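## Task

Use the probe on three LC ports and judge each end face as clean, dirty or damaged. Port 1: column 4 of 6 counted from the left, block 6 of 10 counted from the top, hole 2 of 4 counted from the top. Port 2: column 5 of 6, block 6 of 10, hole 4 of 4. Port 3: column 6 of 6, block 6 of 10, hole 1 of 4. The phone displays a port's image only when the probe is fully inserted and held still. The probe must be withdrawn at the end. Bumping or forcing any other item may count as failure, and so does the robot toppling or being left tilted. The finished_scene answer holds only the results, comma-separated, each as port number followed by state, e.g. answer="9clean, 8dirty".

## Robot and tools

ROBOT. A Rainbow Robotics RB-Y1 in simulation: a two-wheel differential base with two rear casters (0.58 m wide, 0.10 m ahead of and 0.57 m behind the wheel axle; a spot turn sweeps radius 0.58 m), a folding leg/torso, a head camera and two 7-joint arms with parallel grippers. Each wrist has a camera case sticking out sideways that can strike things. The base cannot move sideways.

FRAMES. Base frame: origin on the floor between the drive wheels, x forward, y left, z up, metres. chest, left_hand and right_hand are printed in it; a hand point is midway between its finger pads, fingers along the hand's -z, closing along its x. Printed hand positions can be off, more at long reach. Odometry frame = base frame at scene start; base_odometry counts wheel turns only (slip looks like travel; heading rad, positive left).

TOOLS.
move: one action. Keys: base, joints, target, min_time_s, contact_limits, plus cameras and blocking. Allowed combinations: base and/or joints (optionally with min_time_s or contact_limits); target alone or with min_time_s; contact_limits alone. No action returns just state and images.
- base: a single velocity command, not a position. {"x_m_s": forward speed, "turn_rad_s": left turn rate, "for_s": duration}. Nonzero x_m_s 0.005 to 0.4 m/s (either sign), turn_rad_s 0.02 to 1.509 rad/s (either sign), for_s 0.1 to 5 s. Omitted velocity = 0. Acceleration 0.4 m/s² (turn 0.5 rad/s²), so coasting adds up to 1 s (turn 3.1 s); distance is roughly speed × for_s. If |x| + 0.27·|turn| exceeds 0.4 both get scaled down.
- joints: absolute targets keyed by joint name, radians (grippers in metres of opening, 0 to 0.1). Ranges: torso_squat_rad 0..1.2, torso_shift_rad -0.3..0.6, torso_pitch_rad -0.2..1.4 (positive bows forward), torso_yaw_rad -1.5..1.5 (lift both arms out 0.2 rad or more first); shoulder_pitch ±2.356 (negative swings forward/up); left_shoulder_roll 0..3.141, right_shoulder_roll -3.141..0 (outward lift); shoulder_yaw ±2.094; elbow -2.617..0.01 (negative bends); forearm_roll ±3.141; wrist_pitch -1.57..1.919; hand_roll ±2.705; head_pan_rad ±0.523 (left positive); head_tilt_rad -0.35..1.57 (down positive). Torso combos must hold: squat+shift<=1.52; squat-shift+pitch<=1.57; shift+0.5pitch-0.4squat<=0.7; shift+0.3pitch-0.5squat<=0.39, else torso goes partway and says off_target.
- target: one absolute hand pose: side "left"/"right", x, y, z in metres in base frame (-3 to 3), quat_wxyz in the same form the hand lines print. Solved once to joint angles, so the hand follows an arc; break long moves into short steps. Checked only against the robot's own body.
- min_time_s: 0.1 to 8 s, the shortest duration for arm, head and torso motions.
- contact_limits: gripper current caps in mA, 200 to 672.5 (start 672.5), persisting; lower values soften grip force.
- cameras: list from head_camera, left_wrist_camera, right_wrist_camera, all; [] for none.
- blocking: default true waits until everything rests; false returns in about 0.5 s while motion continues. A target always blocks and is refused if another move is still running.
wait: seconds 0 to 10, plus cameras; commands nothing.
stop: brakes all your running motions; braked joints may keep pressing on contacts.
zoom_image: camera plus region [x0, y0, x1, y1] in pixels, at most 504×504, of that camera's latest image.
read_manual: licence texts only.
finished_scene: scene (1 or 2) and answer string ("unknown" if not found). Irreversible; later calls in the same reply go to the next scene.

RESULTS. "move" reads done or the worst status. base_status, joint_status, left_hand_status/right_hand_status: moving, done, reached (within 10 mm and 2°), short (with the miss), refused (with reason), off_target, stopped, not_followed (arm-collision check withheld it; "joint command not followed" with cause), time_out, contact_stop (torso only), limit_stop_at_<name> (built-in limit or body guard), torque_fault, limit_stop_at_motor_heat. A refused call or an uncommanded stop cancels the rest of that reply's move/wait/finished_scene calls. on_its_own lists uncommanded behaviour. lidar_m: 12 ranges, 30° sectors counter-clockwise from straight ahead, at 0.23 m height, "-" = nothing. wheel_motors_off=1 means wheels disabled (after stalling about 0.7 s; lasts 2 s). motor_effort per wheel in percent, peak in brackets; at rest above ~30 suggests pushing something. Also joint torques, external torques, wrist force/torque (uncalibrated, offsets up to 16 N), motor temperatures.

CAUTIONS. The base does not halt on contact; driving into furniture can spin wheels or tip the robot if the upper body catches. Do not let the arms strike or squeeze each other (including grippers, fingers, camera cases); a hard press ends the scene. Contact torque at a joint's load limit (shoulders 63.7, elbow 32.7, wrist joints 22.7 N m) triggers a 10 s whole-robot halt. Stretched or straining arms heat motors; 80 °C brakes the robot. Avoid heavy loads far forward. Push gently on the probe and ports, insert fully, hold still for the phone image, then withdraw.

Each tool is called after "Emit:" as name([rows], argument=value, ...), one row to a line, values as JSON.

## Session

Emit:
move()

Scene clock: 0.00 s.
Joint torques (N m): no reading
External joint torques (N m): no reading
Motor temperatures (°C): left_arm=[29 29 30 27 32 30 27] | right_arm=[32 30 29 28 33 38 40]
Wrist force (N): no reading
Wrist torque (N m): no reading
Wrist force, peak (N): no reading
base_odometry: x=+0.000 y=+0.000 heading=+0.000
lidar_m: 1.48 1.12 2.14 2.08 2.18 3.04 4.33 3.47 2.59 2.50 2.08 1.31
base_status: not commanded
joint_positions: torso_squat_rad=+0.350 torso_shift_rad=+0.000 torso_pitch_rad=+0.000 torso_yaw_rad=+0.000 left_shoulder_pitch_rad=+0.013 left_shoulder_roll_rad=+0.021 left_shoulder_yaw_rad=-0.009 left_elbow_rad=-0.238 left_forearm_roll_rad=+0.024 left_wrist_pitch_rad=+0.034 left_hand_roll_rad=-0.009 left_gripper_m=+0.101 right_shoulder_pitch_rad=+0.090 right_shoulder_roll_rad=-0.430 right_shoulder_yaw_rad=+0.715 right_elbow_rad=-1.399 right_forearm_roll_rad=+1.895 right_wrist_pitch_rad=+0.779 right_hand_roll_rad=-0.783 right_gripper_m=+0.046 head_pan_rad=+0.000 head_tilt_rad=+0.400
joint_status: not commanded
wheel_motors_off: 0
motor_effort: left_wheel=-1 right_wheel=+1
chest: x=-0.2280 y=-0.0009 z=+1.2475 quat_wxyz=(+1.000, +0.001, +0.000, +0.000) (m; base frame)
left_hand: x=-0.1299 y=+0.2352 z=+0.5687 quat_wxyz=(+0.995, +0.010, -0.095, +0.004) (m; base frame)
right_hand: x=+0.1789 y=-0.2078 z=+0.9197 quat_wxyz=(+0.498, -0.504, -0.502, +0.495) (m; base frame)
pictures: head_camera, left_wrist_camera, right_wrist_camera
Images, in order (width x height): head_camera 896x504, left_wrist_camera 644x364, right_wrist_camera 644x364.

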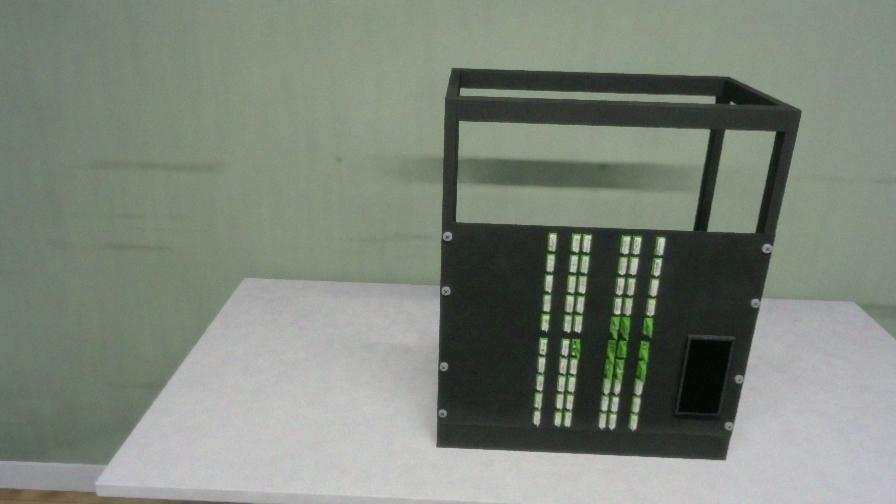

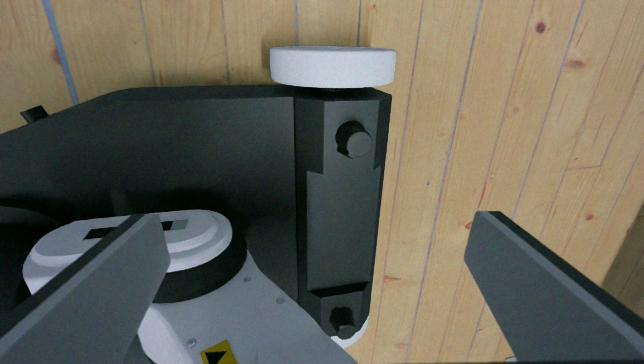

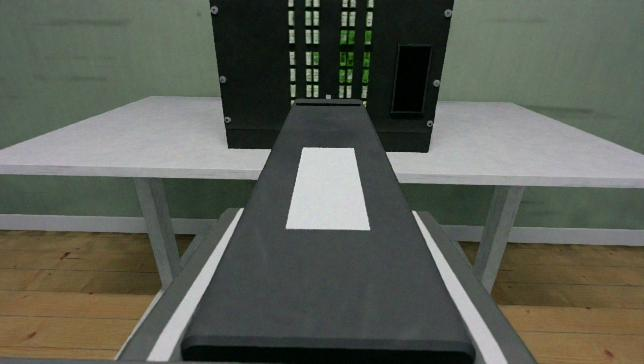

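Emit:
zoom_image(camera="head_camera", region=[430, 210, 790, 470])

Emit:
zoom_image(camera="right_wrist_camera", region=[200, 0, 460, 364])

Emit:
zoom_image(camera="right_wrist_camera", region=[270, 0, 390, 120])

Scaled by 1.400 from the camera's 896x504 image, which has a finer 1280x720 frame.

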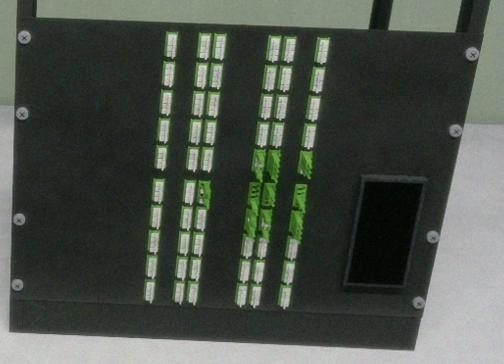

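Scaled by 1.385 from the camera's 644x364 image, which has a finer 1265x715 frame.

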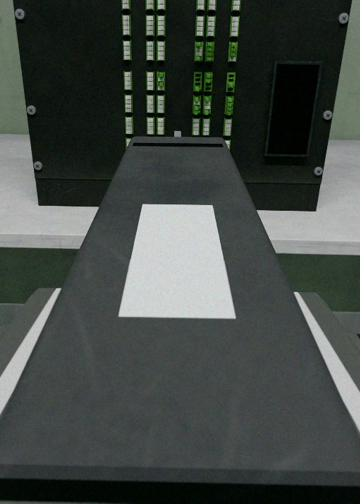

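Scaled by 4.200 from the camera's 644x364 image, which has a finer 1265x715 frame.

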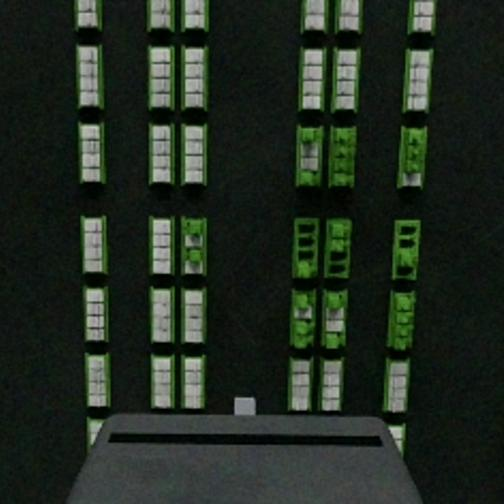

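Emit:
move(joints={"head_tilt_rad": 0.6}, cameras=["head_camera"])

Emit:
zoom_image(camera="right_wrist_camera", region=[200, 0, 460, 364])

Emit:
move(target={"side": "right", "x": 0.1789, "y": -0.2078, "z": 1.0197, "quat_wxyz": [0.5, -0.5, -0.5, 0.5]})

Scene clock: 29.33 s.
Joint torques (N m): left_arm=[-2.68 1.4 0.28 -0.84 -0.01 -0.47 -0.11] | right_arm=[-7.35 -2.96 -3.08 -9.03 0.68 1.69 0.11]
External joint torques (N m): left_arm=[-0.51 0.68 0.22 0.26 -0.01 -0.02 -0.1] | right_arm=[-0.69 -0.08 0.18 -1.39 -0.13 0.36 0.11]
Motor temperatures (°C): left_arm=[29 29 30 27 32 30 27] | right_arm=[32 30 29 28 33 38 40]
Wrist force (N): left_arm=[0.4 -3.7 -3.5] | right_arm=[-1.7 6.8 -1.0]
Wrist torque (N m): left_arm=[0.56 -0.27 -0.23] | right_arm=[0.10 -0.32 -0.11]
Wrist force, peak (N): left_arm=[2.1 -4.8 -3.3] | right_arm=[-1.8 7.3 -1.1]
move: done
base_odometry: x=+0.000 y=+0.000 heading=+0.000
lidar_m: 1.48 1.10 2.15 2.09 2.19 3.04 4.33 3.46 2.60 2.50 2.08 1.31
base_status: not commanded
joint_positions: torso_squat_rad=+0.350 torso_shift_rad=+0.000 torso_pitch_rad=+0.000 torso_yaw_rad=+0.000 left_shoulder_pitch_rad=+0.013 left_shoulder_roll_rad=+0.021 left_shoulder_yaw_rad=-0.009 left_elbow_rad=-0.238 left_forearm_roll_rad=+0.024 left_wrist_pitch_rad=+0.034 left_hand_roll_rad=-0.009 left_gripper_m=+0.101 right_shoulder_pitch_rad=+0.090 right_shoulder_roll_rad=-0.430 right_shoulder_yaw_rad=+0.715 right_elbow_rad=-1.399 right_forearm_roll_rad=+1.895 right_wrist_pitch_rad=+0.779 right_hand_roll_rad=-0.783 right_gripper_m=+0.046 head_pan_rad=+0.000 head_tilt_rad=+0.600
joint_status: all done
wheel_motors_off: 0
motor_effort: left_wheel=+1(2) right_wheel=+1(2)
chest: x=-0.2280 y=-0.0009 z=+1.2475 quat_wxyz=(+1.000, +0.001, +0.000, +0.000) (m; base frame)
left_hand: x=-0.1299 y=+0.2352 z=+0.5687 quat_wxyz=(+0.995, +0.010, -0.095, +0.004) (m; base frame)
right_hand: x=+0.1789 y=-0.2078 z=+0.9197 quat_wxyz=(+0.498, -0.504, -0.502, +0.495) (m; base frame)
pictures: head_camera
Images, in order (width x height): head_camera 896x504.

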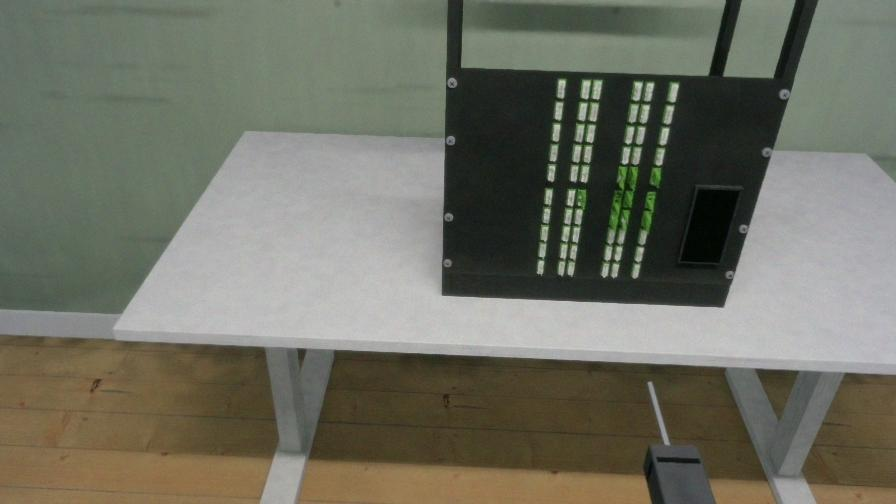

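This scene's latest camera images include none from right_wrist_camera. They are from: head_camera. right_wrist_camera's image comes with the result of a call that names it in "cameras".

Scene clock: 30.53 s.
Joint torques (N m): left_arm=[-2.35 1.07 0.38 -0.99 0.01 -0.39 -0.1] | right_arm=[-6.31 -3.31 -3.79 -11.23 1.32 0.62 -0.14]
External joint torques (N m): left_arm=[-0.19 0.35 0.32 0.1 0.01 0.06 -0.09] | right_arm=[-0.93 -0.33 -0.33 -1.99 0.44 0.2 -0.13]
Motor temperatures (°C): left_arm=[29 29 30 27 32 30 27] | right_arm=[32 30 29 28 33 38 40]
Wrist force (N): left_arm=[0.9 -4.3 -3.5] | right_arm=[-1.4 6.3 -1.3]
Wrist torque (N m): left_arm=[0.65 -0.21 -0.18] | right_arm=[0.12 -0.28 -0.12]
Wrist force, peak (N): left_arm=[1.3 -4.3 -3.9] | right_arm=[-1.8 8.3 -0.8]
move: done
base_odometry: x=+0.000 y=+0.000 heading=+0.000
lidar_m: 1.48 1.11 2.15 2.09 2.18 3.03 4.33 3.47 2.58 2.51 2.09 1.32
base_status: not commanded
joint_positions: torso_squat_rad=+0.350 torso_shift_rad=+0.000 torso_pitch_rad=+0.000 torso_yaw_rad=+0.000 left_shoulder_pitch_rad=+0.013 left_shoulder_roll_rad=+0.021 left_shoulder_yaw_rad=-0.009 left_elbow_rad=-0.238 left_forearm_roll_rad=+0.024 left_wrist_pitch_rad=+0.034 left_hand_roll_rad=-0.009 left_gripper_m=+0.101 right_shoulder_pitch_rad=+0.251 right_shoulder_roll_rad=-0.473 right_shoulder_yaw_rad=+0.541 right_elbow_rad=-1.920 right_forearm_roll_rad=+1.495 right_wrist_pitch_rad=+0.553 right_hand_roll_rad=-0.226 right_gripper_m=+0.046 head_pan_rad=+0.000 head_tilt_rad=+0.600
joint_status: all done
wheel_motors_off: 0
motor_effort: left_wheel=+0(3) right_wheel=+2(2)
chest: x=-0.2280 y=-0.0009 z=+1.2475 quat_wxyz=(+1.000, +0.001, +0.000, +0.000) (m; base frame)
left_hand: x=-0.1299 y=+0.2352 z=+0.5687 quat_wxyz=(+0.995, +0.010, -0.095, +0.004) (m; base frame)
right_hand: x=+0.1787 y=-0.2075 z=+1.0194 quat_wxyz=(+0.498, -0.500, -0.503, +0.499) (m; base frame)
right_hand_status: reached (checked arc, planned for 0.9 s): 0 mm and 0.4 deg off.
pictures: head_camera, left_wrist_camera, right_wrist_camera
Images, in order (width x height): head_camera 896x504, left_wrist_camera 644x364, right_wrist_camera 644x364.

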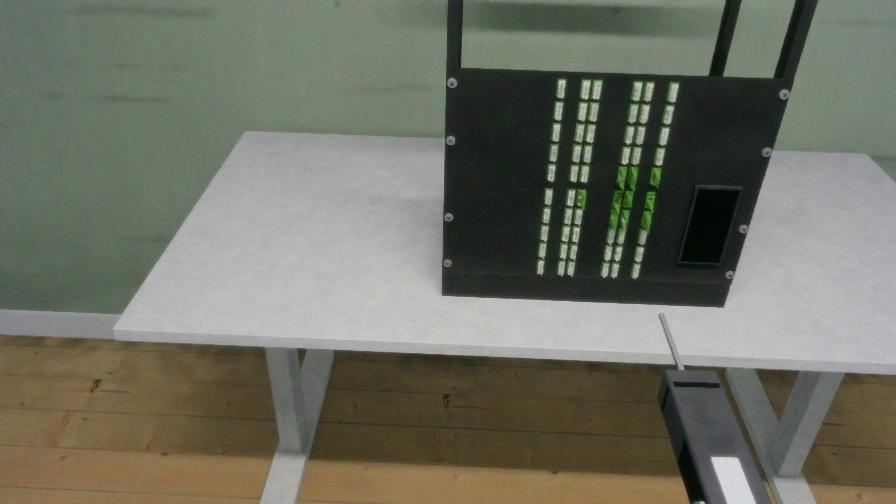

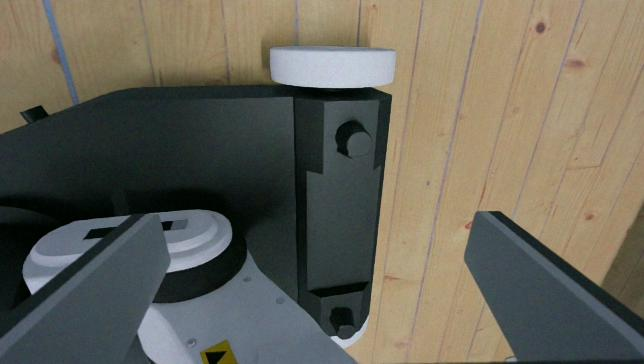

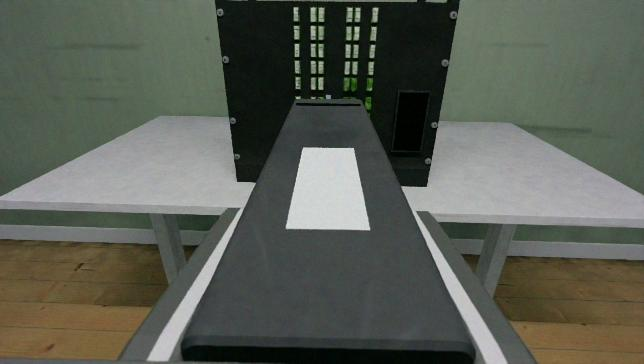

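Emit:
move(target={"side": "right", "x": 0.14, "y": -0.25, "z": 0.95, "quat_wxyz": [0.5, -0.5, -0.5, 0.5]}, cameras=[])

Emit:
move(base={"x_m_s": 0.2, "for_s": 1.7}, joints={"head_tilt_rad": 0.7, "head_pan_rad": -0.2})

Emit:
zoom_image(camera="right_wrist_camera", region=[200, 0, 460, 120])

Emit:
zoom_image(camera="head_camera", region=[300, 100, 700, 500])

Scene clock: 52.13 s.
Joint torques (N m): left_arm=[-2.58 1.12 0.51 -0.99 0.03 -0.53 -0.09] | right_arm=[-5.76 -4.76 -3.43 -10.19 1.05 1.95 0.3]
External joint torques (N m): left_arm=[-0.41 0.4 0.44 0.11 0.03 -0.08 -0.08] | right_arm=[-1.88 0.27 0.39 -2.26 0.29 0.68 0.31]
Motor temperatures (°C): left_arm=[29 29 30 27 32 30 27] | right_arm=[32 30 29 28 33 38 40]
Wrist force (N): left_arm=[1.4 -3.1 -4.0] | right_arm=[-1.6 7.0 -1.3]
Wrist torque (N m): left_arm=[0.56 -0.20 -0.20] | right_arm=[0.08 -0.25 -0.13]
Wrist force, peak (N): left_arm=[1.6 -4.6 -3.8] | right_arm=[-2.0 8.6 0.7]
move: done
base_odometry: x=+0.000 y=+0.000 heading=+0.000
lidar_m: 1.48 1.11 2.14 2.09 2.19 3.03 4.33 3.47 2.60 2.50 2.09 1.31
base_status: not commanded
joint_positions: torso_squat_rad=+0.350 torso_shift_rad=+0.000 torso_pitch_rad=+0.000 torso_yaw_rad=+0.000 left_shoulder_pitch_rad=+0.013 left_shoulder_roll_rad=+0.021 left_shoulder_yaw_rad=-0.009 left_elbow_rad=-0.238 left_forearm_roll_rad=+0.024 left_wrist_pitch_rad=+0.034 left_hand_roll_rad=-0.009 left_gripper_m=+0.101 right_shoulder_pitch_rad=+0.288 right_shoulder_roll_rad=-0.581 right_shoulder_yaw_rad=+0.625 right_elbow_rad=-1.688 right_forearm_roll_rad=+1.859 right_wrist_pitch_rad=+0.691 right_hand_roll_rad=-0.735 right_gripper_m=+0.046 head_pan_rad=+0.000 head_tilt_rad=+0.600
joint_status: all done
wheel_motors_off: 0
motor_effort: left_wheel=+3(3) right_wheel=+1(2)
chest: x=-0.2280 y=-0.0009 z=+1.2475 quat_wxyz=(+1.000, +0.001, +0.000, +0.000) (m; base frame)
left_hand: x=-0.1299 y=+0.2352 z=+0.5687 quat_wxyz=(+0.995, +0.010, -0.095, +0.004) (m; base frame)
right_hand: x=+0.1396 y=-0.2495 z=+0.9504 quat_wxyz=(+0.502, -0.498, -0.498, +0.503) (m; base frame)
right_hand_status: reached (checked arc, planned for 0.6 s): 1 mm and 0.5 deg off.
pictures: none
No camera images: "cameras" was empty.

Scene clock: 54.80 s.
Joint torques (N m): left_arm=[-2.38 1.37 0.42 -0.74 0.06 -0.49 -0.04] | right_arm=[-4.83 -4.67 -3.59 -9.93 1.16 1.93 0.27]
External joint torques (N m): left_arm=[-0.21 0.65 0.36 0.36 0.06 -0.04 -0.03] | right_arm=[-0.95 0.36 0.23 -2 0.4 0.66 0.27]
Motor temperatures (°C): left_arm=[29 29 30 27 32 30 27] | right_arm=[32 30 29 28 33 38 40]
Wrist force (N): left_arm=[1.3 -4.1 -3.4] | right_arm=[-1.5 6.9 -1.4]
Wrist torque (N m): left_arm=[0.68 -0.18 -0.22] | right_arm=[0.10 -0.24 -0.14]
Wrist force, peak (N): left_arm=[1.9 -4.4 -3.7] | right_arm=[-1.5 7.2 -1.3]
move: done
base_odometry: x=+0.340 y=+0.000 heading=+0.001
lidar_m: 1.14 0.80 1.67 2.08 2.18 3.02 4.67 3.53 2.60 2.51 1.07 1.19
base_status: done (sent for 1.7 of 1.7 s)
joint_positions: torso_squat_rad=+0.350 torso_shift_rad=+0.000 torso_pitch_rad=+0.000 torso_yaw_rad=+0.000 left_shoulder_pitch_rad=+0.013 left_shoulder_roll_rad=+0.021 left_shoulder_yaw_rad=-0.009 left_elbow_rad=-0.238 left_forearm_roll_rad=+0.024 left_wrist_pitch_rad=+0.034 left_hand_roll_rad=-0.009 left_gripper_m=+0.101 right_shoulder_pitch_rad=+0.288 right_shoulder_roll_rad=-0.581 right_shoulder_yaw_rad=+0.625 right_elbow_rad=-1.688 right_forearm_roll_rad=+1.859 right_wrist_pitch_rad=+0.691 right_hand_roll_rad=-0.735 right_gripper_m=+0.046 head_pan_rad=-0.200 head_tilt_rad=+0.700
joint_status: all done
wheel_motors_off: 0
motor_effort: left_wheel=+11(29) right_wheel=-11(25)
chest: x=-0.2279 y=-0.0009 z=+1.2475 quat_wxyz=(+1.000, +0.001, +0.000, +0.000) (m; base frame)
left_hand: x=-0.1299 y=+0.2352 z=+0.5687 quat_wxyz=(+0.995, +0.010, -0.095, +0.004) (m; base frame)
right_hand: x=+0.1397 y=-0.2495 z=+0.9504 quat_wxyz=(+0.502, -0.498, -0.498, +0.503) (m; base frame)
pictures: head_camera, left_wrist_camera, right_wrist_camera
Images, in order (width x height): head_camera 896x504, left_wrist_camera 644x364, right_wrist_camera 644x364.

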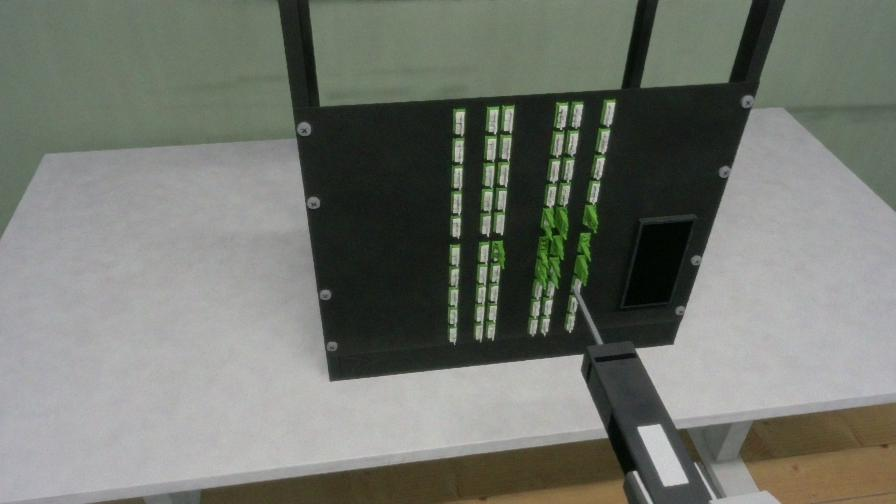

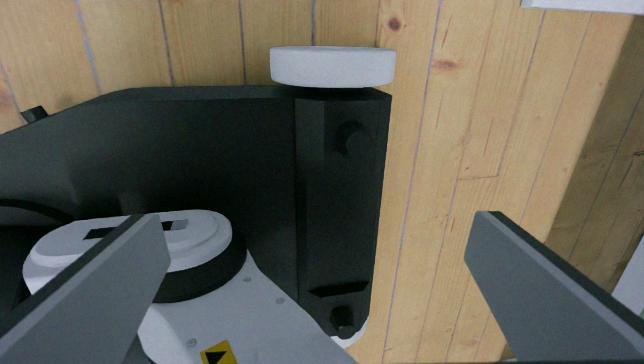

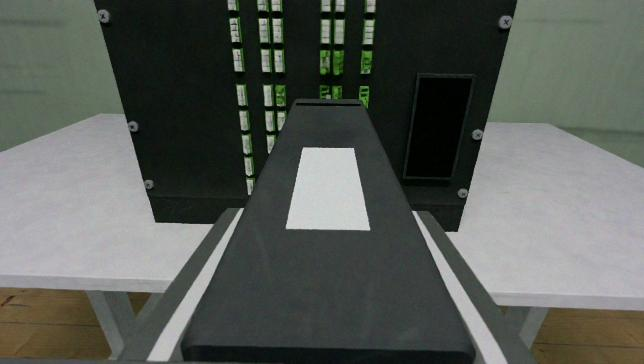

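Scaled by 1.938 from the camera's 644x364 image, which has a finer 1265x715 frame.

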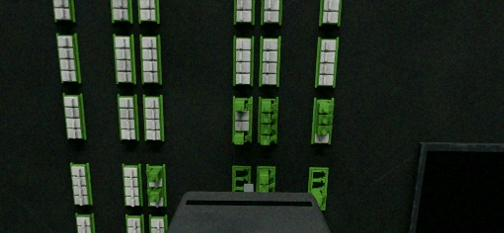

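Scaled by 1.260 from the camera's 896x504 image, which has a finer 1280x720 frame.

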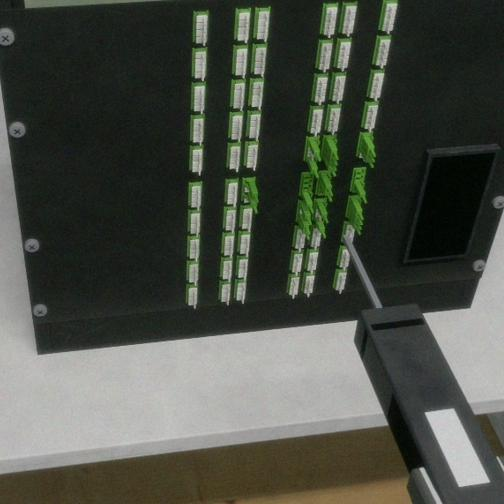

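Emit:
zoom_image(camera="right_wrist_camera", region=[130, 200, 330, 360])

Emit:
zoom_image(camera="right_wrist_camera", region=[320, 200, 520, 360])

Emit:
zoom_image(camera="right_wrist_camera", region=[270, 70, 390, 170])

Emit:
zoom_image(camera="head_camera", region=[540, 240, 740, 500])

Scaled by 2.520 from the camera's 644x364 image, which has a finer 1265x715 frame.

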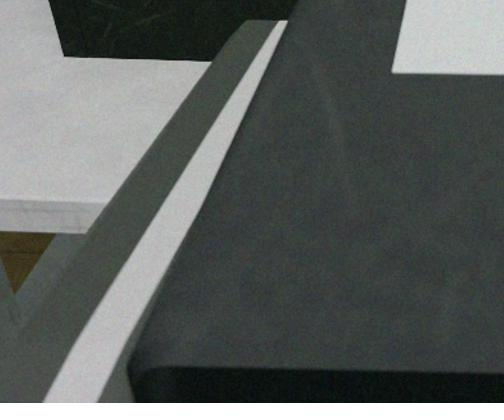

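Scaled by 2.520 from the camera's 644x364 image, which has a finer 1265x715 frame.

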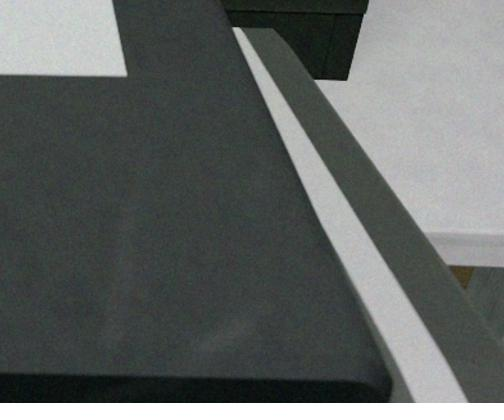

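Scaled by 4.200 from the camera's 644x364 image, which has a finer 1265x715 frame.

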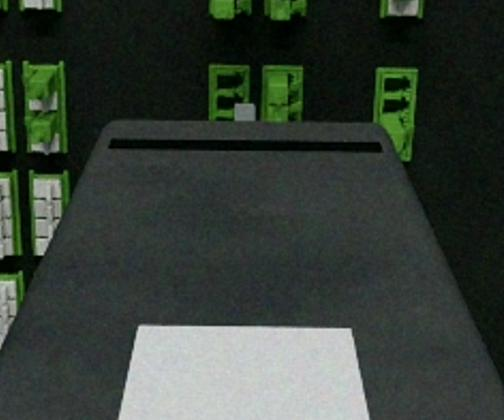

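Scaled by 1.938 from the camera's 896x504 image, which has a finer 1280x720 frame.

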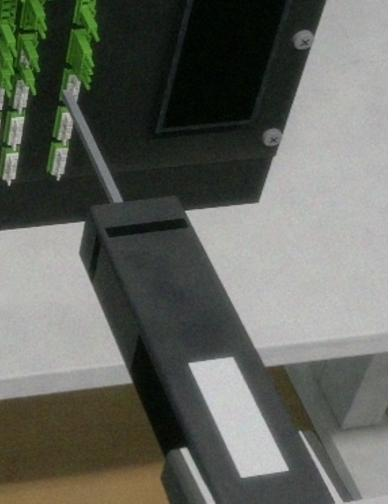

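Emit:
move(target={"side": "right", "x": 0.16, "y": -0.258, "z": 0.925, "quat_wxyz": [0.5038,-0.5136,-0.4960,0.4866]}, cameras=["right_wrist_camera"])

Emit:
zoom_image(camera="right_wrist_camera", region=[262, 0, 402, 110])

Emit:
move(target={"side": "right", "x": 0.22, "y": -0.261, "z": 0.925, "quat_wxyz": [0.5038,-0.5136,-0.4960,0.4866]}, cameras=["right_wrist_camera", "head_camera"])

Emit:
zoom_image(camera="right_wrist_camera", region=[262, 0, 402, 110])

Scene clock: 88.10 s.
Joint torques (N m): left_arm=[-2.54 1.5 0.33 -0.71 0.1 -0.43 -0.1] | right_arm=[-6.86 -4.94 -3.64 -8.93 1.12 2.38 0.14]
External joint torques (N m): left_arm=[-0.38 0.78 0.27 0.39 0.1 0.02 -0.09] | right_arm=[-1.53 -0.05 0.14 -1.55 0.4 0.95 0.15]
Motor temperatures (°C): left_arm=[29 29 29 27 32 30 27] | right_arm=[32 30 29 29 33 38 40]
Wrist force (N): left_arm=[1.7 -4.3 -3.4] | right_arm=[-1.8 6.7 -0.9]
Wrist torque (N m): left_arm=[0.66 -0.09 -0.19] | right_arm=[0.14 -0.37 -0.17]
Wrist force, peak (N): left_arm=[2.0 -4.6 -3.3] | right_arm=[-2.4 8.2 -0.9]
move: done
base_odometry: x=+0.340 y=+0.000 heading=+0.001
lidar_m: 1.14 0.79 1.66 2.09 2.18 3.02 4.66 3.53 2.60 2.52 1.06 1.18
base_status: not commanded
joint_positions: torso_squat_rad=+0.350 torso_shift_rad=+0.000 torso_pitch_rad=+0.000 torso_yaw_rad=+0.000 left_shoulder_pitch_rad=+0.013 left_shoulder_roll_rad=+0.021 left_shoulder_yaw_rad=-0.009 left_elbow_rad=-0.238 left_forearm_roll_rad=+0.024 left_wrist_pitch_rad=+0.034 left_hand_roll_rad=-0.009 left_gripper_m=+0.101 right_shoulder_pitch_rad=+0.181 right_shoulder_roll_rad=-0.523 right_shoulder_yaw_rad=+0.649 right_elbow_rad=-1.474 right_forearm_roll_rad=+1.931 right_wrist_pitch_rad=+0.766 right_hand_roll_rad=-0.861 right_gripper_m=+0.046 head_pan_rad=-0.200 head_tilt_rad=+0.700
joint_status: all done
wheel_motors_off: 0
motor_effort: left_wheel=+12(15) right_wheel=-12(12)
chest: x=-0.2279 y=-0.0009 z=+1.2475 quat_wxyz=(+1.000, +0.001, +0.000, +0.000) (m; base frame)
left_hand: x=-0.1299 y=+0.2352 z=+0.5687 quat_wxyz=(+0.995, +0.010, -0.095, +0.004) (m; base frame)
right_hand: x=+0.1597 y=-0.2578 z=+0.9252 quat_wxyz=(+0.505, -0.513, -0.495, +0.488) (m; base frame)
right_hand_status: reached (checked arc, planned for 0.5 s): 0 mm and 0.3 deg off.
pictures: right_wrist_camera
Images, in order (width x height): right_wrist_camera 644x364.

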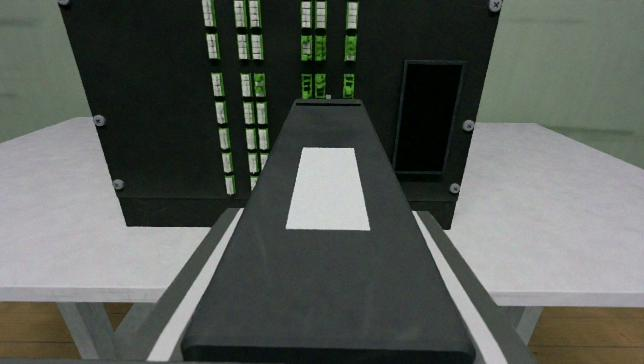

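Scaled by 3.600 from the camera's 644x364 image, which has a finer 1265x715 frame.

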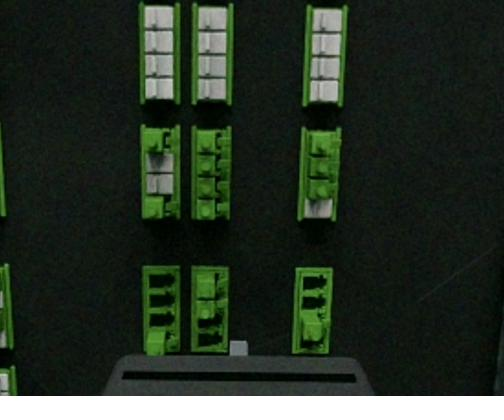

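Scene clock: 88.97 s.
Joint torques (N m): left_arm=[-2.17 0.87 0.11 -0.97 0.01 -0.44 -0.07] | right_arm=[-10.04 -4.86 -5.34 -8.78 0.69 2.06 0.03]
External joint torques (N m): left_arm=[0 0.15 0.05 0.13 0 0.01 -0.06] | right_arm=[-1.37 0.21 -1.08 -1.6 0.07 0.57 0.04]
Motor temperatures (°C): left_arm=[29 29 29 27 32 30 27] | right_arm=[32 30 29 29 33 38 40]
Wrist force (N): left_arm=[1.9 -4.6 -3.7] | right_arm=[-1.2 6.3 -1.2]
Wrist torque (N m): left_arm=[0.75 -0.12 -0.20] | right_arm=[0.19 -0.21 -0.10]
Wrist force, peak (N): left_arm=[1.9 -4.6 -3.7] | right_arm=[-1.5 7.3 -0.3]
move: done
base_odometry: x=+0.340 y=+0.000 heading=+0.001
lidar_m: 1.13 0.80 1.67 2.08 2.18 3.02 4.67 3.53 2.60 2.51 1.05 1.18
base_status: not commanded
joint_positions: torso_squat_rad=+0.350 torso_shift_rad=+0.000 torso_pitch_rad=+0.000 torso_yaw_rad=+0.000 left_shoulder_pitch_rad=+0.013 left_shoulder_roll_rad=+0.021 left_shoulder_yaw_rad=-0.009 left_elbow_rad=-0.238 left_forearm_roll_rad=+0.024 left_wrist_pitch_rad=+0.034 left_hand_roll_rad=-0.009 left_gripper_m=+0.101 right_shoulder_pitch_rad=+0.001 right_shoulder_roll_rad=-0.475 right_shoulder_yaw_rad=+0.625 right_elbow_rad=-1.292 right_forearm_roll_rad=+1.911 right_wrist_pitch_rad=+0.713 right_hand_roll_rad=-0.910 right_gripper_m=+0.046 head_pan_rad=-0.200 head_tilt_rad=+0.700
joint_status: all done
wheel_motors_off: 0
motor_effort: left_wheel=+12(13) right_wheel=-12(13)
chest: x=-0.2279 y=-0.0009 z=+1.2475 quat_wxyz=(+1.000, +0.001, +0.000, +0.000) (m; base frame)
left_hand: x=-0.1299 y=+0.2352 z=+0.5687 quat_wxyz=(+0.995, +0.010, -0.095, +0.004) (m; base frame)
right_hand: x=+0.2198 y=-0.2610 z=+0.9247 quat_wxyz=(+0.504, -0.513, -0.496, +0.487) (m; base frame)
right_hand_status: reached (checked arc, planned for 0.5 s): 0 mm and 0.1 deg off.
pictures: head_camera, right_wrist_camera
Images, in order (width x height): head_camera 896x504, right_wrist_camera 644x364.

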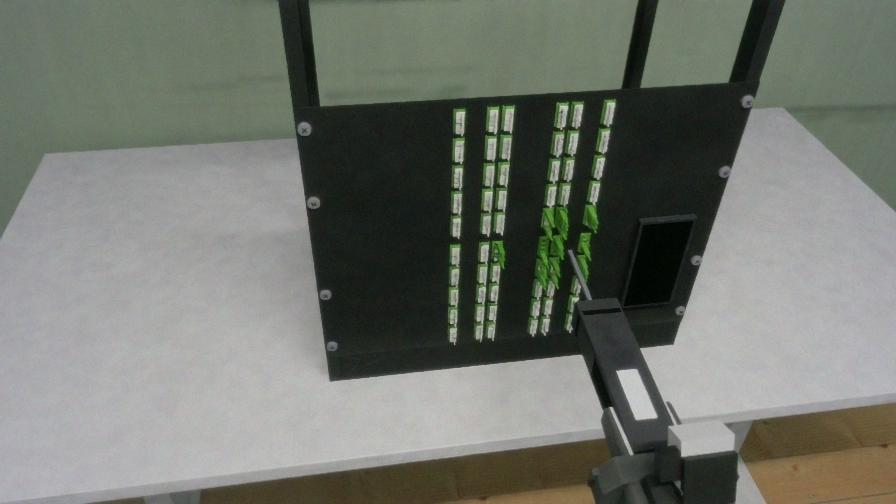

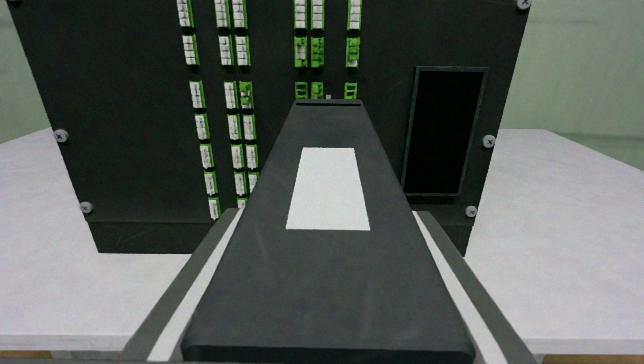

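Scaled by 3.600 from the camera's 644x364 image, which has a finer 1265x715 frame.

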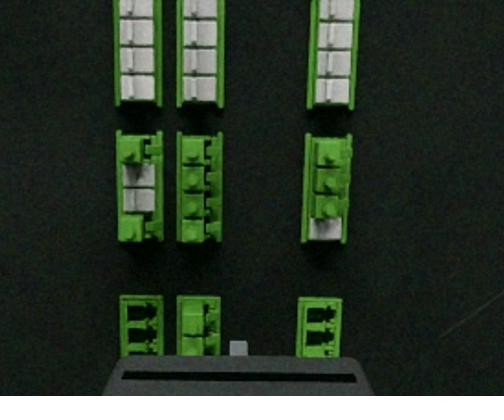

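Emit:
move(target={"side": "right", "x": 0.12, "y": -0.261, "z": 1.06, "quat_wxyz": [0.5038,-0.5136,-0.4960,0.4866]}, cameras=[])

Emit:
move(joints={"torso_squat_rad": 0.75}, cameras=[])

Emit:
move(base={"x_m_s": 0.1, "for_s": 0.8})

Scene clock: 111.43 s.
Joint torques (N m): left_arm=[-2.44 1.26 0.05 -1.16 -0.01 -0.46 0.08] | right_arm=[-3.44 -5.28 -4.88 -10.94 1.29 0.59 -0.14]
External joint torques (N m): left_arm=[-0.27 0.55 -0.02 -0.07 -0.02 0 0.08] | right_arm=[-1.52 0.17 -0.76 -2.02 0.34 0.05 -0.13]
Motor temperatures (°C): left_arm=[29 29 29 27 32 30 27] | right_arm=[32 29 29 28 33 38 40]
Wrist force (N): left_arm=[1.5 -4.5 -3.2] | right_arm=[-1.5 6.1 -1.4]
Wrist torque (N m): left_arm=[0.70 -0.14 -0.18] | right_arm=[0.17 -0.24 -0.14]
Wrist force, peak (N): left_arm=[2.2 -4.2 -3.9] | right_arm=[-2.7 9.1 -0.8]
move: done
base_odometry: x=+0.340 y=+0.000 heading=+0.001
lidar_m: 1.13 0.80 1.66 2.08 2.19 3.02 4.67 3.52 2.60 2.51 1.06 1.18
base_status: not commanded
joint_positions: torso_squat_rad=+0.350 torso_shift_rad=+0.000 torso_pitch_rad=+0.000 torso_yaw_rad=+0.000 left_shoulder_pitch_rad=+0.013 left_shoulder_roll_rad=+0.021 left_shoulder_yaw_rad=-0.009 left_elbow_rad=-0.238 left_forearm_roll_rad=+0.024 left_wrist_pitch_rad=+0.034 left_hand_roll_rad=-0.009 left_gripper_m=+0.101 right_shoulder_pitch_rad=+0.484 right_shoulder_roll_rad=-0.680 right_shoulder_yaw_rad=+0.479 right_elbow_rad=-2.191 right_forearm_roll_rad=+1.490 right_wrist_pitch_rad=+0.613 right_hand_roll_rad=-0.292 right_gripper_m=+0.046 head_pan_rad=-0.200 head_tilt_rad=+0.700
joint_status: all done
wheel_motors_off: 0
motor_effort: left_wheel=+12(14) right_wheel=-11(13)
chest: x=-0.2280 y=-0.0009 z=+1.2475 quat_wxyz=(+1.000, +0.001, +0.000, +0.000) (m; base frame)
left_hand: x=-0.1299 y=+0.2352 z=+0.5687 quat_wxyz=(+0.995, +0.010, -0.095, +0.004) (m; base frame)
right_hand: x=+0.1197 y=-0.2607 z=+1.0596 quat_wxyz=(+0.502, -0.513, -0.498, +0.486) (m; base frame)
right_hand_status: reached (checked arc, planned for 1.2 s): 1 mm and 0.4 deg off.
pictures: none
No camera images: "cameras" was empty.

Scene clock: 113.53 s.
Joint torques (N m): left_arm=[-2.71 1.43 0.02 -0.83 -0.01 -0.56 0.07] | right_arm=[-3.46 -5.29 -5.14 -11.08 1.31 0.63 -0.16]
External joint torques (N m): left_arm=[-0.54 0.71 -0.04 0.27 -0.02 -0.11 0.08] | right_arm=[-1.55 0.16 -1.01 -2.16 0.36 0.09 -0.15]
Motor temperatures (°C): left_arm=[29 29 29 27 32 30 27] | right_arm=[32 29 29 28 33 38 40]
Wrist force (N): left_arm=[1.6 -4.2 -3.9] | right_arm=[-1.7 5.9 -1.5]
Wrist torque (N m): left_arm=[0.63 -0.14 -0.18] | right_arm=[0.21 -0.27 -0.16]
Wrist force, peak (N): left_arm=[1.7 -4.5 -3.8] | right_arm=[-1.8 6.5 -1.4]
move: done
base_odometry: x=+0.340 y=+0.000 heading=+0.001
lidar_m: 1.14 0.79 1.65 2.09 2.18 3.01 4.66 3.52 2.60 2.50 1.07 1.19
base_status: not commanded
joint_positions: torso_squat_rad=+0.750 torso_shift_rad=+0.000 torso_pitch_rad=+0.000 torso_yaw_rad=+0.000 left_shoulder_pitch_rad=+0.013 left_shoulder_roll_rad=+0.021 left_shoulder_yaw_rad=-0.009 left_elbow_rad=-0.238 left_forearm_roll_rad=+0.024 left_wrist_pitch_rad=+0.034 left_hand_roll_rad=-0.009 left_gripper_m=+0.101 right_shoulder_pitch_rad=+0.484 right_shoulder_roll_rad=-0.680 right_shoulder_yaw_rad=+0.479 right_elbow_rad=-2.191 right_forearm_roll_rad=+1.490 right_wrist_pitch_rad=+0.613 right_hand_roll_rad=-0.292 right_gripper_m=+0.046 head_pan_rad=-0.200 head_tilt_rad=+0.700
joint_status: all done
wheel_motors_off: 0
motor_effort: left_wheel=+10(13) right_wheel=-11(11)
chest: x=-0.2281 y=-0.0008 z=+1.1021 quat_wxyz=(+1.000, +0.001, +0.000, +0.000) (m; base frame)
left_hand: x=-0.1298 y=+0.2353 z=+0.4234 quat_wxyz=(+0.995, +0.010, -0.095, +0.004) (m; base frame)
right_hand: x=+0.1196 y=-0.2606 z=+0.9143 quat_wxyz=(+0.502, -0.513, -0.499, +0.486) (m; base frame)
pictures: none
No camera images: "cameras" was empty.

Scene clock: 115.10 s.
Joint torques (N m): left_arm=[-1.91 1.18 0.1 -0.86 0.17 -0.46 -0.11] | right_arm=[-3.17 -5.47 -4.88 -11.08 1.33 0.7 -0.21]
External joint torques (N m): left_arm=[0.25 0.46 0.03 0.23 0.17 -0.01 -0.1] | right_arm=[-1.26 -0.03 -0.76 -2.16 0.38 0.16 -0.2]
Motor temperatures (°C): left_arm=[29 29 29 27 32 30 27] | right_arm=[32 29 29 28 33 38 40]
Wrist force (N): left_arm=[1.6 -3.5 -3.3] | right_arm=[-2.0 5.9 -1.5]
Wrist torque (N m): left_arm=[0.55 -0.16 -0.18] | right_arm=[0.23 -0.27 -0.16]
Wrist force, peak (N): left_arm=[1.8 -4.5 -3.6] | right_arm=[-1.9 6.4 -1.8]
move: done
base_odometry: x=+0.420 y=+0.000 heading=+0.002
lidar_m: 1.06 0.73 1.55 2.08 2.17 3.02 4.75 3.54 2.60 2.49 1.01 1.11
base_status: done (sent for 0.8 of 0.8 s)
joint_positions: torso_squat_rad=+0.750 torso_shift_rad=+0.000 torso_pitch_rad=+0.000 torso_yaw_rad=+0.000 left_shoulder_pitch_rad=+0.013 left_shoulder_roll_rad=+0.021 left_shoulder_yaw_rad=-0.009 left_elbow_rad=-0.238 left_forearm_roll_rad=+0.024 left_wrist_pitch_rad=+0.034 left_hand_roll_rad=-0.009 left_gripper_m=+0.101 right_shoulder_pitch_rad=+0.484 right_shoulder_roll_rad=-0.680 right_shoulder_yaw_rad=+0.479 right_elbow_rad=-2.191 right_forearm_roll_rad=+1.490 right_wrist_pitch_rad=+0.613 right_hand_roll_rad=-0.292 right_gripper_m=+0.046 head_pan_rad=-0.200 head_tilt_rad=+0.700
joint_status: not commanded
wheel_motors_off: 0
motor_effort: left_wheel=+9(31) right_wheel=-11(26)
chest: x=-0.2280 y=-0.0008 z=+1.1021 quat_wxyz=(+1.000, +0.001, +0.000, +0.000) (m; base frame)
left_hand: x=-0.1299 y=+0.2353 z=+0.4234 quat_wxyz=(+0.995, +0.010, -0.095, +0.004) (m; base frame)
right_hand: x=+0.1197 y=-0.2606 z=+0.9143 quat_wxyz=(+0.502, -0.513, -0.498, +0.486) (m; base frame)
pictures: head_camera, left_wrist_camera, right_wrist_camera
Images, in order (width x height): head_camera 896x504, left_wrist_camera 644x364, right_wrist_camera 644x364.

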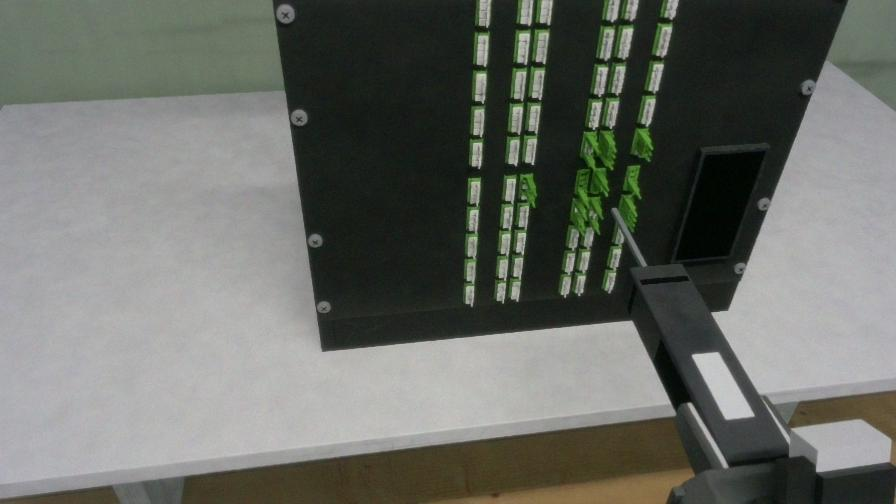

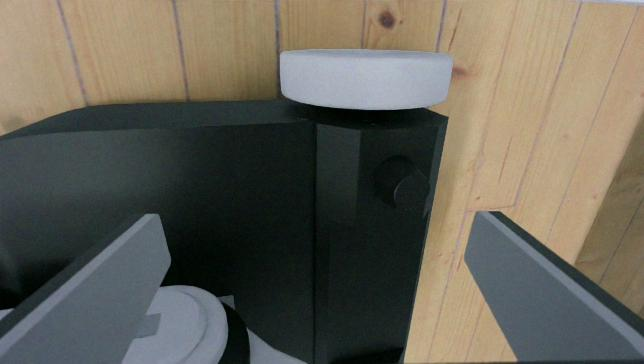

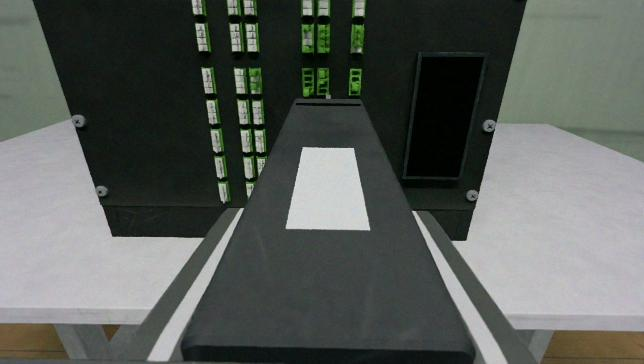

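Emit:
move(joints={"left_shoulder_pitch_rad": 0.5, "left_shoulder_roll_rad": 0.4, "left_elbow_rad": -2.0}, cameras=["head_camera"])

Emit:
move(target={"side": "left", "x": 0.15, "y": 0.05, "z": 1.05, "quat_wxyz": [-0.3438,-0.3296,0.6084,0.6347]}, min_time_s=3)

Scene clock: 137.27 s.
Joint torques (N m): left_arm=[-2.68 5.93 4.32 -8.99 -0.04 -1.64 -0.01] | right_arm=[-3.22 -5.23 -4.99 -11.08 1.37 0.68 -0.15]
External joint torques (N m): left_arm=[0.18 0.57 0.03 0.16 -0.07 0.09 0.04] | right_arm=[-1.3 0.22 -0.87 -2.16 0.42 0.14 -0.14]
Motor temperatures (°C): left_arm=[29 29 29 27 32 29 27] | right_arm=[32 29 29 29 33 38 40]
Wrist force (N): left_arm=[-3.7 -5.9 2.2] | right_arm=[-2.0 6.0 -2.1]
Wrist torque (N m): left_arm=[0.76 -0.49 -0.20] | right_arm=[0.20 -0.28 -0.18]
Wrist force, peak (N): left_arm=[-3.6 -6.7 2.0] | right_arm=[-1.7 6.3 -1.8]
move: done
base_odometry: x=+0.420 y=+0.000 heading=+0.002
lidar_m: 1.06 0.73 1.54 2.08 2.18 3.03 4.76 3.53 2.59 2.50 1.01 1.10
base_status: not commanded
joint_positions: torso_squat_rad=+0.750 torso_shift_rad=+0.000 torso_pitch_rad=+0.000 torso_yaw_rad=+0.000 left_shoulder_pitch_rad=+0.500 left_shoulder_roll_rad=+0.400 left_shoulder_yaw_rad=-0.009 left_elbow_rad=-2.000 left_forearm_roll_rad=+0.024 left_wrist_pitch_rad=+0.034 left_hand_roll_rad=-0.009 left_gripper_m=+0.101 right_shoulder_pitch_rad=+0.484 right_shoulder_roll_rad=-0.680 right_shoulder_yaw_rad=+0.479 right_elbow_rad=-2.191 right_forearm_roll_rad=+1.490 right_wrist_pitch_rad=+0.613 right_hand_roll_rad=-0.292 right_gripper_m=+0.046 head_pan_rad=-0.200 head_tilt_rad=+0.700
joint_status: all done
wheel_motors_off: 0
motor_effort: left_wheel=+10(13) right_wheel=-11(12)
chest: x=-0.2280 y=-0.0008 z=+1.1021 quat_wxyz=(+1.000, +0.001, +0.000, +0.000) (m; base frame)
left_hand: x=+0.1494 y=+0.3332 z=+0.8724 quat_wxyz=(+0.732, +0.128, -0.655, -0.137) (m; base frame)
right_hand: x=+0.1197 y=-0.2606 z=+0.9143 quat_wxyz=(+0.502, -0.513, -0.498, +0.486) (m; base frame)
pictures: head_camera
Images, in order (width x height): head_camera 896x504.

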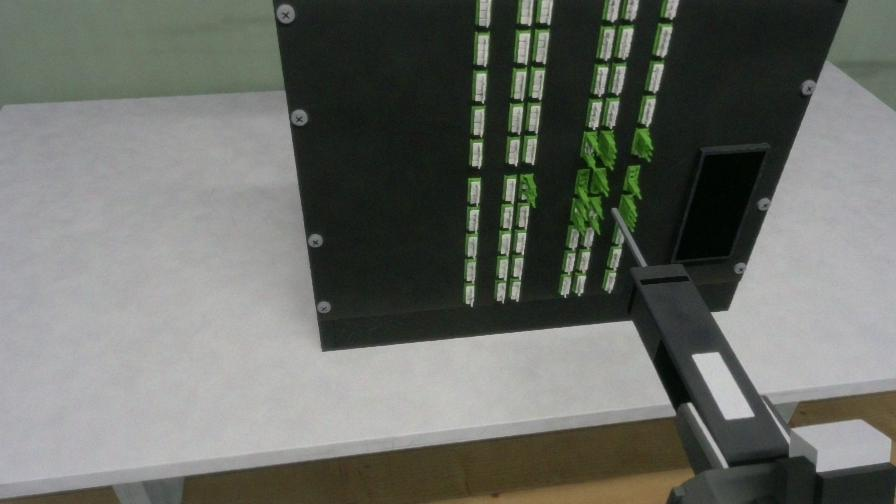

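Scene clock: 140.60 s.
Joint torques (N m): left_arm=[-11.25 4.72 5.41 -7.46 -1.03 -0.94 -0.24] | right_arm=[-2.99 -5.37 -4.96 -11.03 1.33 0.73 -0.11]
External joint torques (N m): left_arm=[-2.46 1.22 -0.58 -0.25 -0.15 0.24 -0.25] | right_arm=[-1.08 0.07 -0.84 -2.1 0.38 0.19 -0.11]
Motor temperatures (°C): left_arm=[29 29 29 27 32 29 27] | right_arm=[32 29 29 29 33 38 40]
Wrist force (N): left_arm=[2.3 -10.1 2.7] | right_arm=[-1.5 5.7 -1.6]
Wrist torque (N m): left_arm=[0.97 -0.07 -0.21] | right_arm=[0.23 -0.24 -0.16]
Wrist force, peak (N): left_arm=[2.1 -10.3 3.1] | right_arm=[-1.6 6.4 -1.7]
move: done
base_odometry: x=+0.420 y=+0.000 heading=+0.002
lidar_m: 1.06 0.73 1.55 2.08 2.19 3.03 4.75 3.54 2.60 2.51 1.02 1.10
base_status: not commanded
joint_positions: torso_squat_rad=+0.750 torso_shift_rad=+0.000 torso_pitch_rad=+0.000 torso_yaw_rad=+0.000 left_shoulder_pitch_rad=-0.188 left_shoulder_roll_rad=+0.765 left_shoulder_yaw_rad=-0.672 left_elbow_rad=-2.505 left_forearm_roll_rad=-0.223 left_wrist_pitch_rad=+0.739 left_hand_roll_rad=-0.684 left_gripper_m=+0.101 right_shoulder_pitch_rad=+0.484 right_shoulder_roll_rad=-0.680 right_shoulder_yaw_rad=+0.479 right_elbow_rad=-2.191 right_forearm_roll_rad=+1.490 right_wrist_pitch_rad=+0.613 right_hand_roll_rad=-0.292 right_gripper_m=+0.046 head_pan_rad=-0.200 head_tilt_rad=+0.700
joint_status: all done
wheel_motors_off: 0
motor_effort: left_wheel=+11(13) right_wheel=-11(11)
chest: x=-0.2280 y=-0.0008 z=+1.1021 quat_wxyz=(+1.000, +0.001, +0.000, +0.000) (m; base frame)
left_hand: x=+0.1499 y=+0.0501 z=+1.0498 quat_wxyz=(+0.344, +0.330, -0.609, -0.635) (m; base frame)
left_hand_status: reached (checked arc, planned for 3.0 s): 0 mm and 0.0 deg off.
right_hand: x=+0.1197 y=-0.2606 z=+0.9143 quat_wxyz=(+0.502, -0.513, -0.498, +0.486) (m; base frame)
pictures: head_camera, left_wrist_camera, right_wrist_camera
Images, in order (width x height): head_camera 896x504, left_wrist_camera 644x364, right_wrist_camera 644x364.

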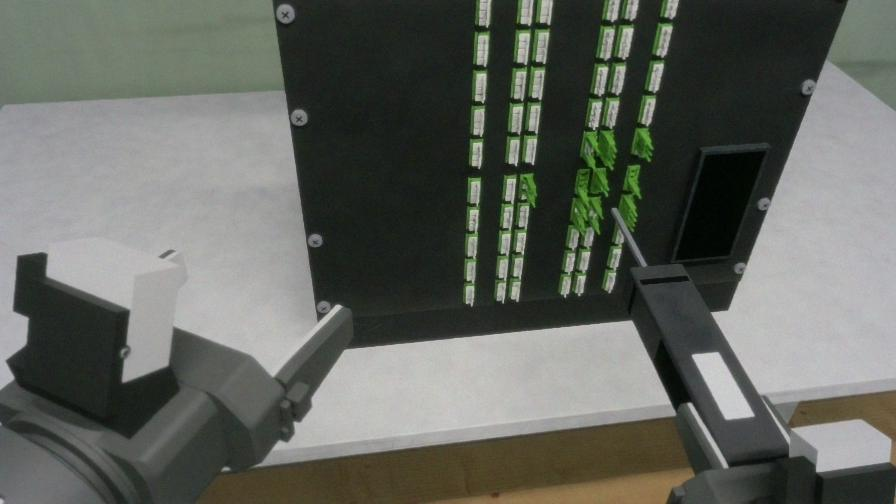

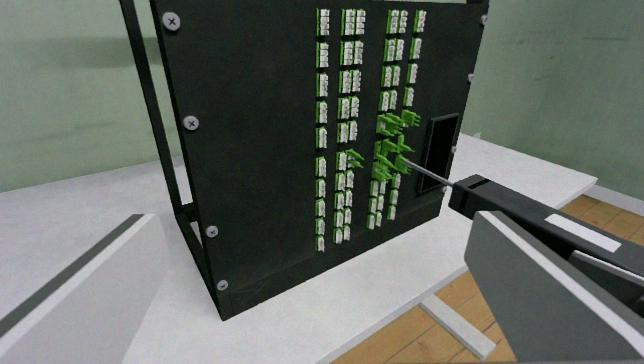

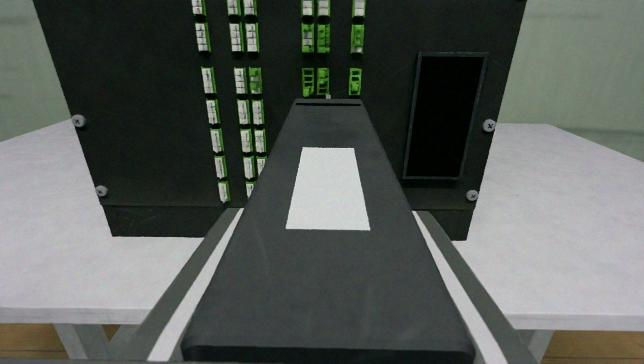

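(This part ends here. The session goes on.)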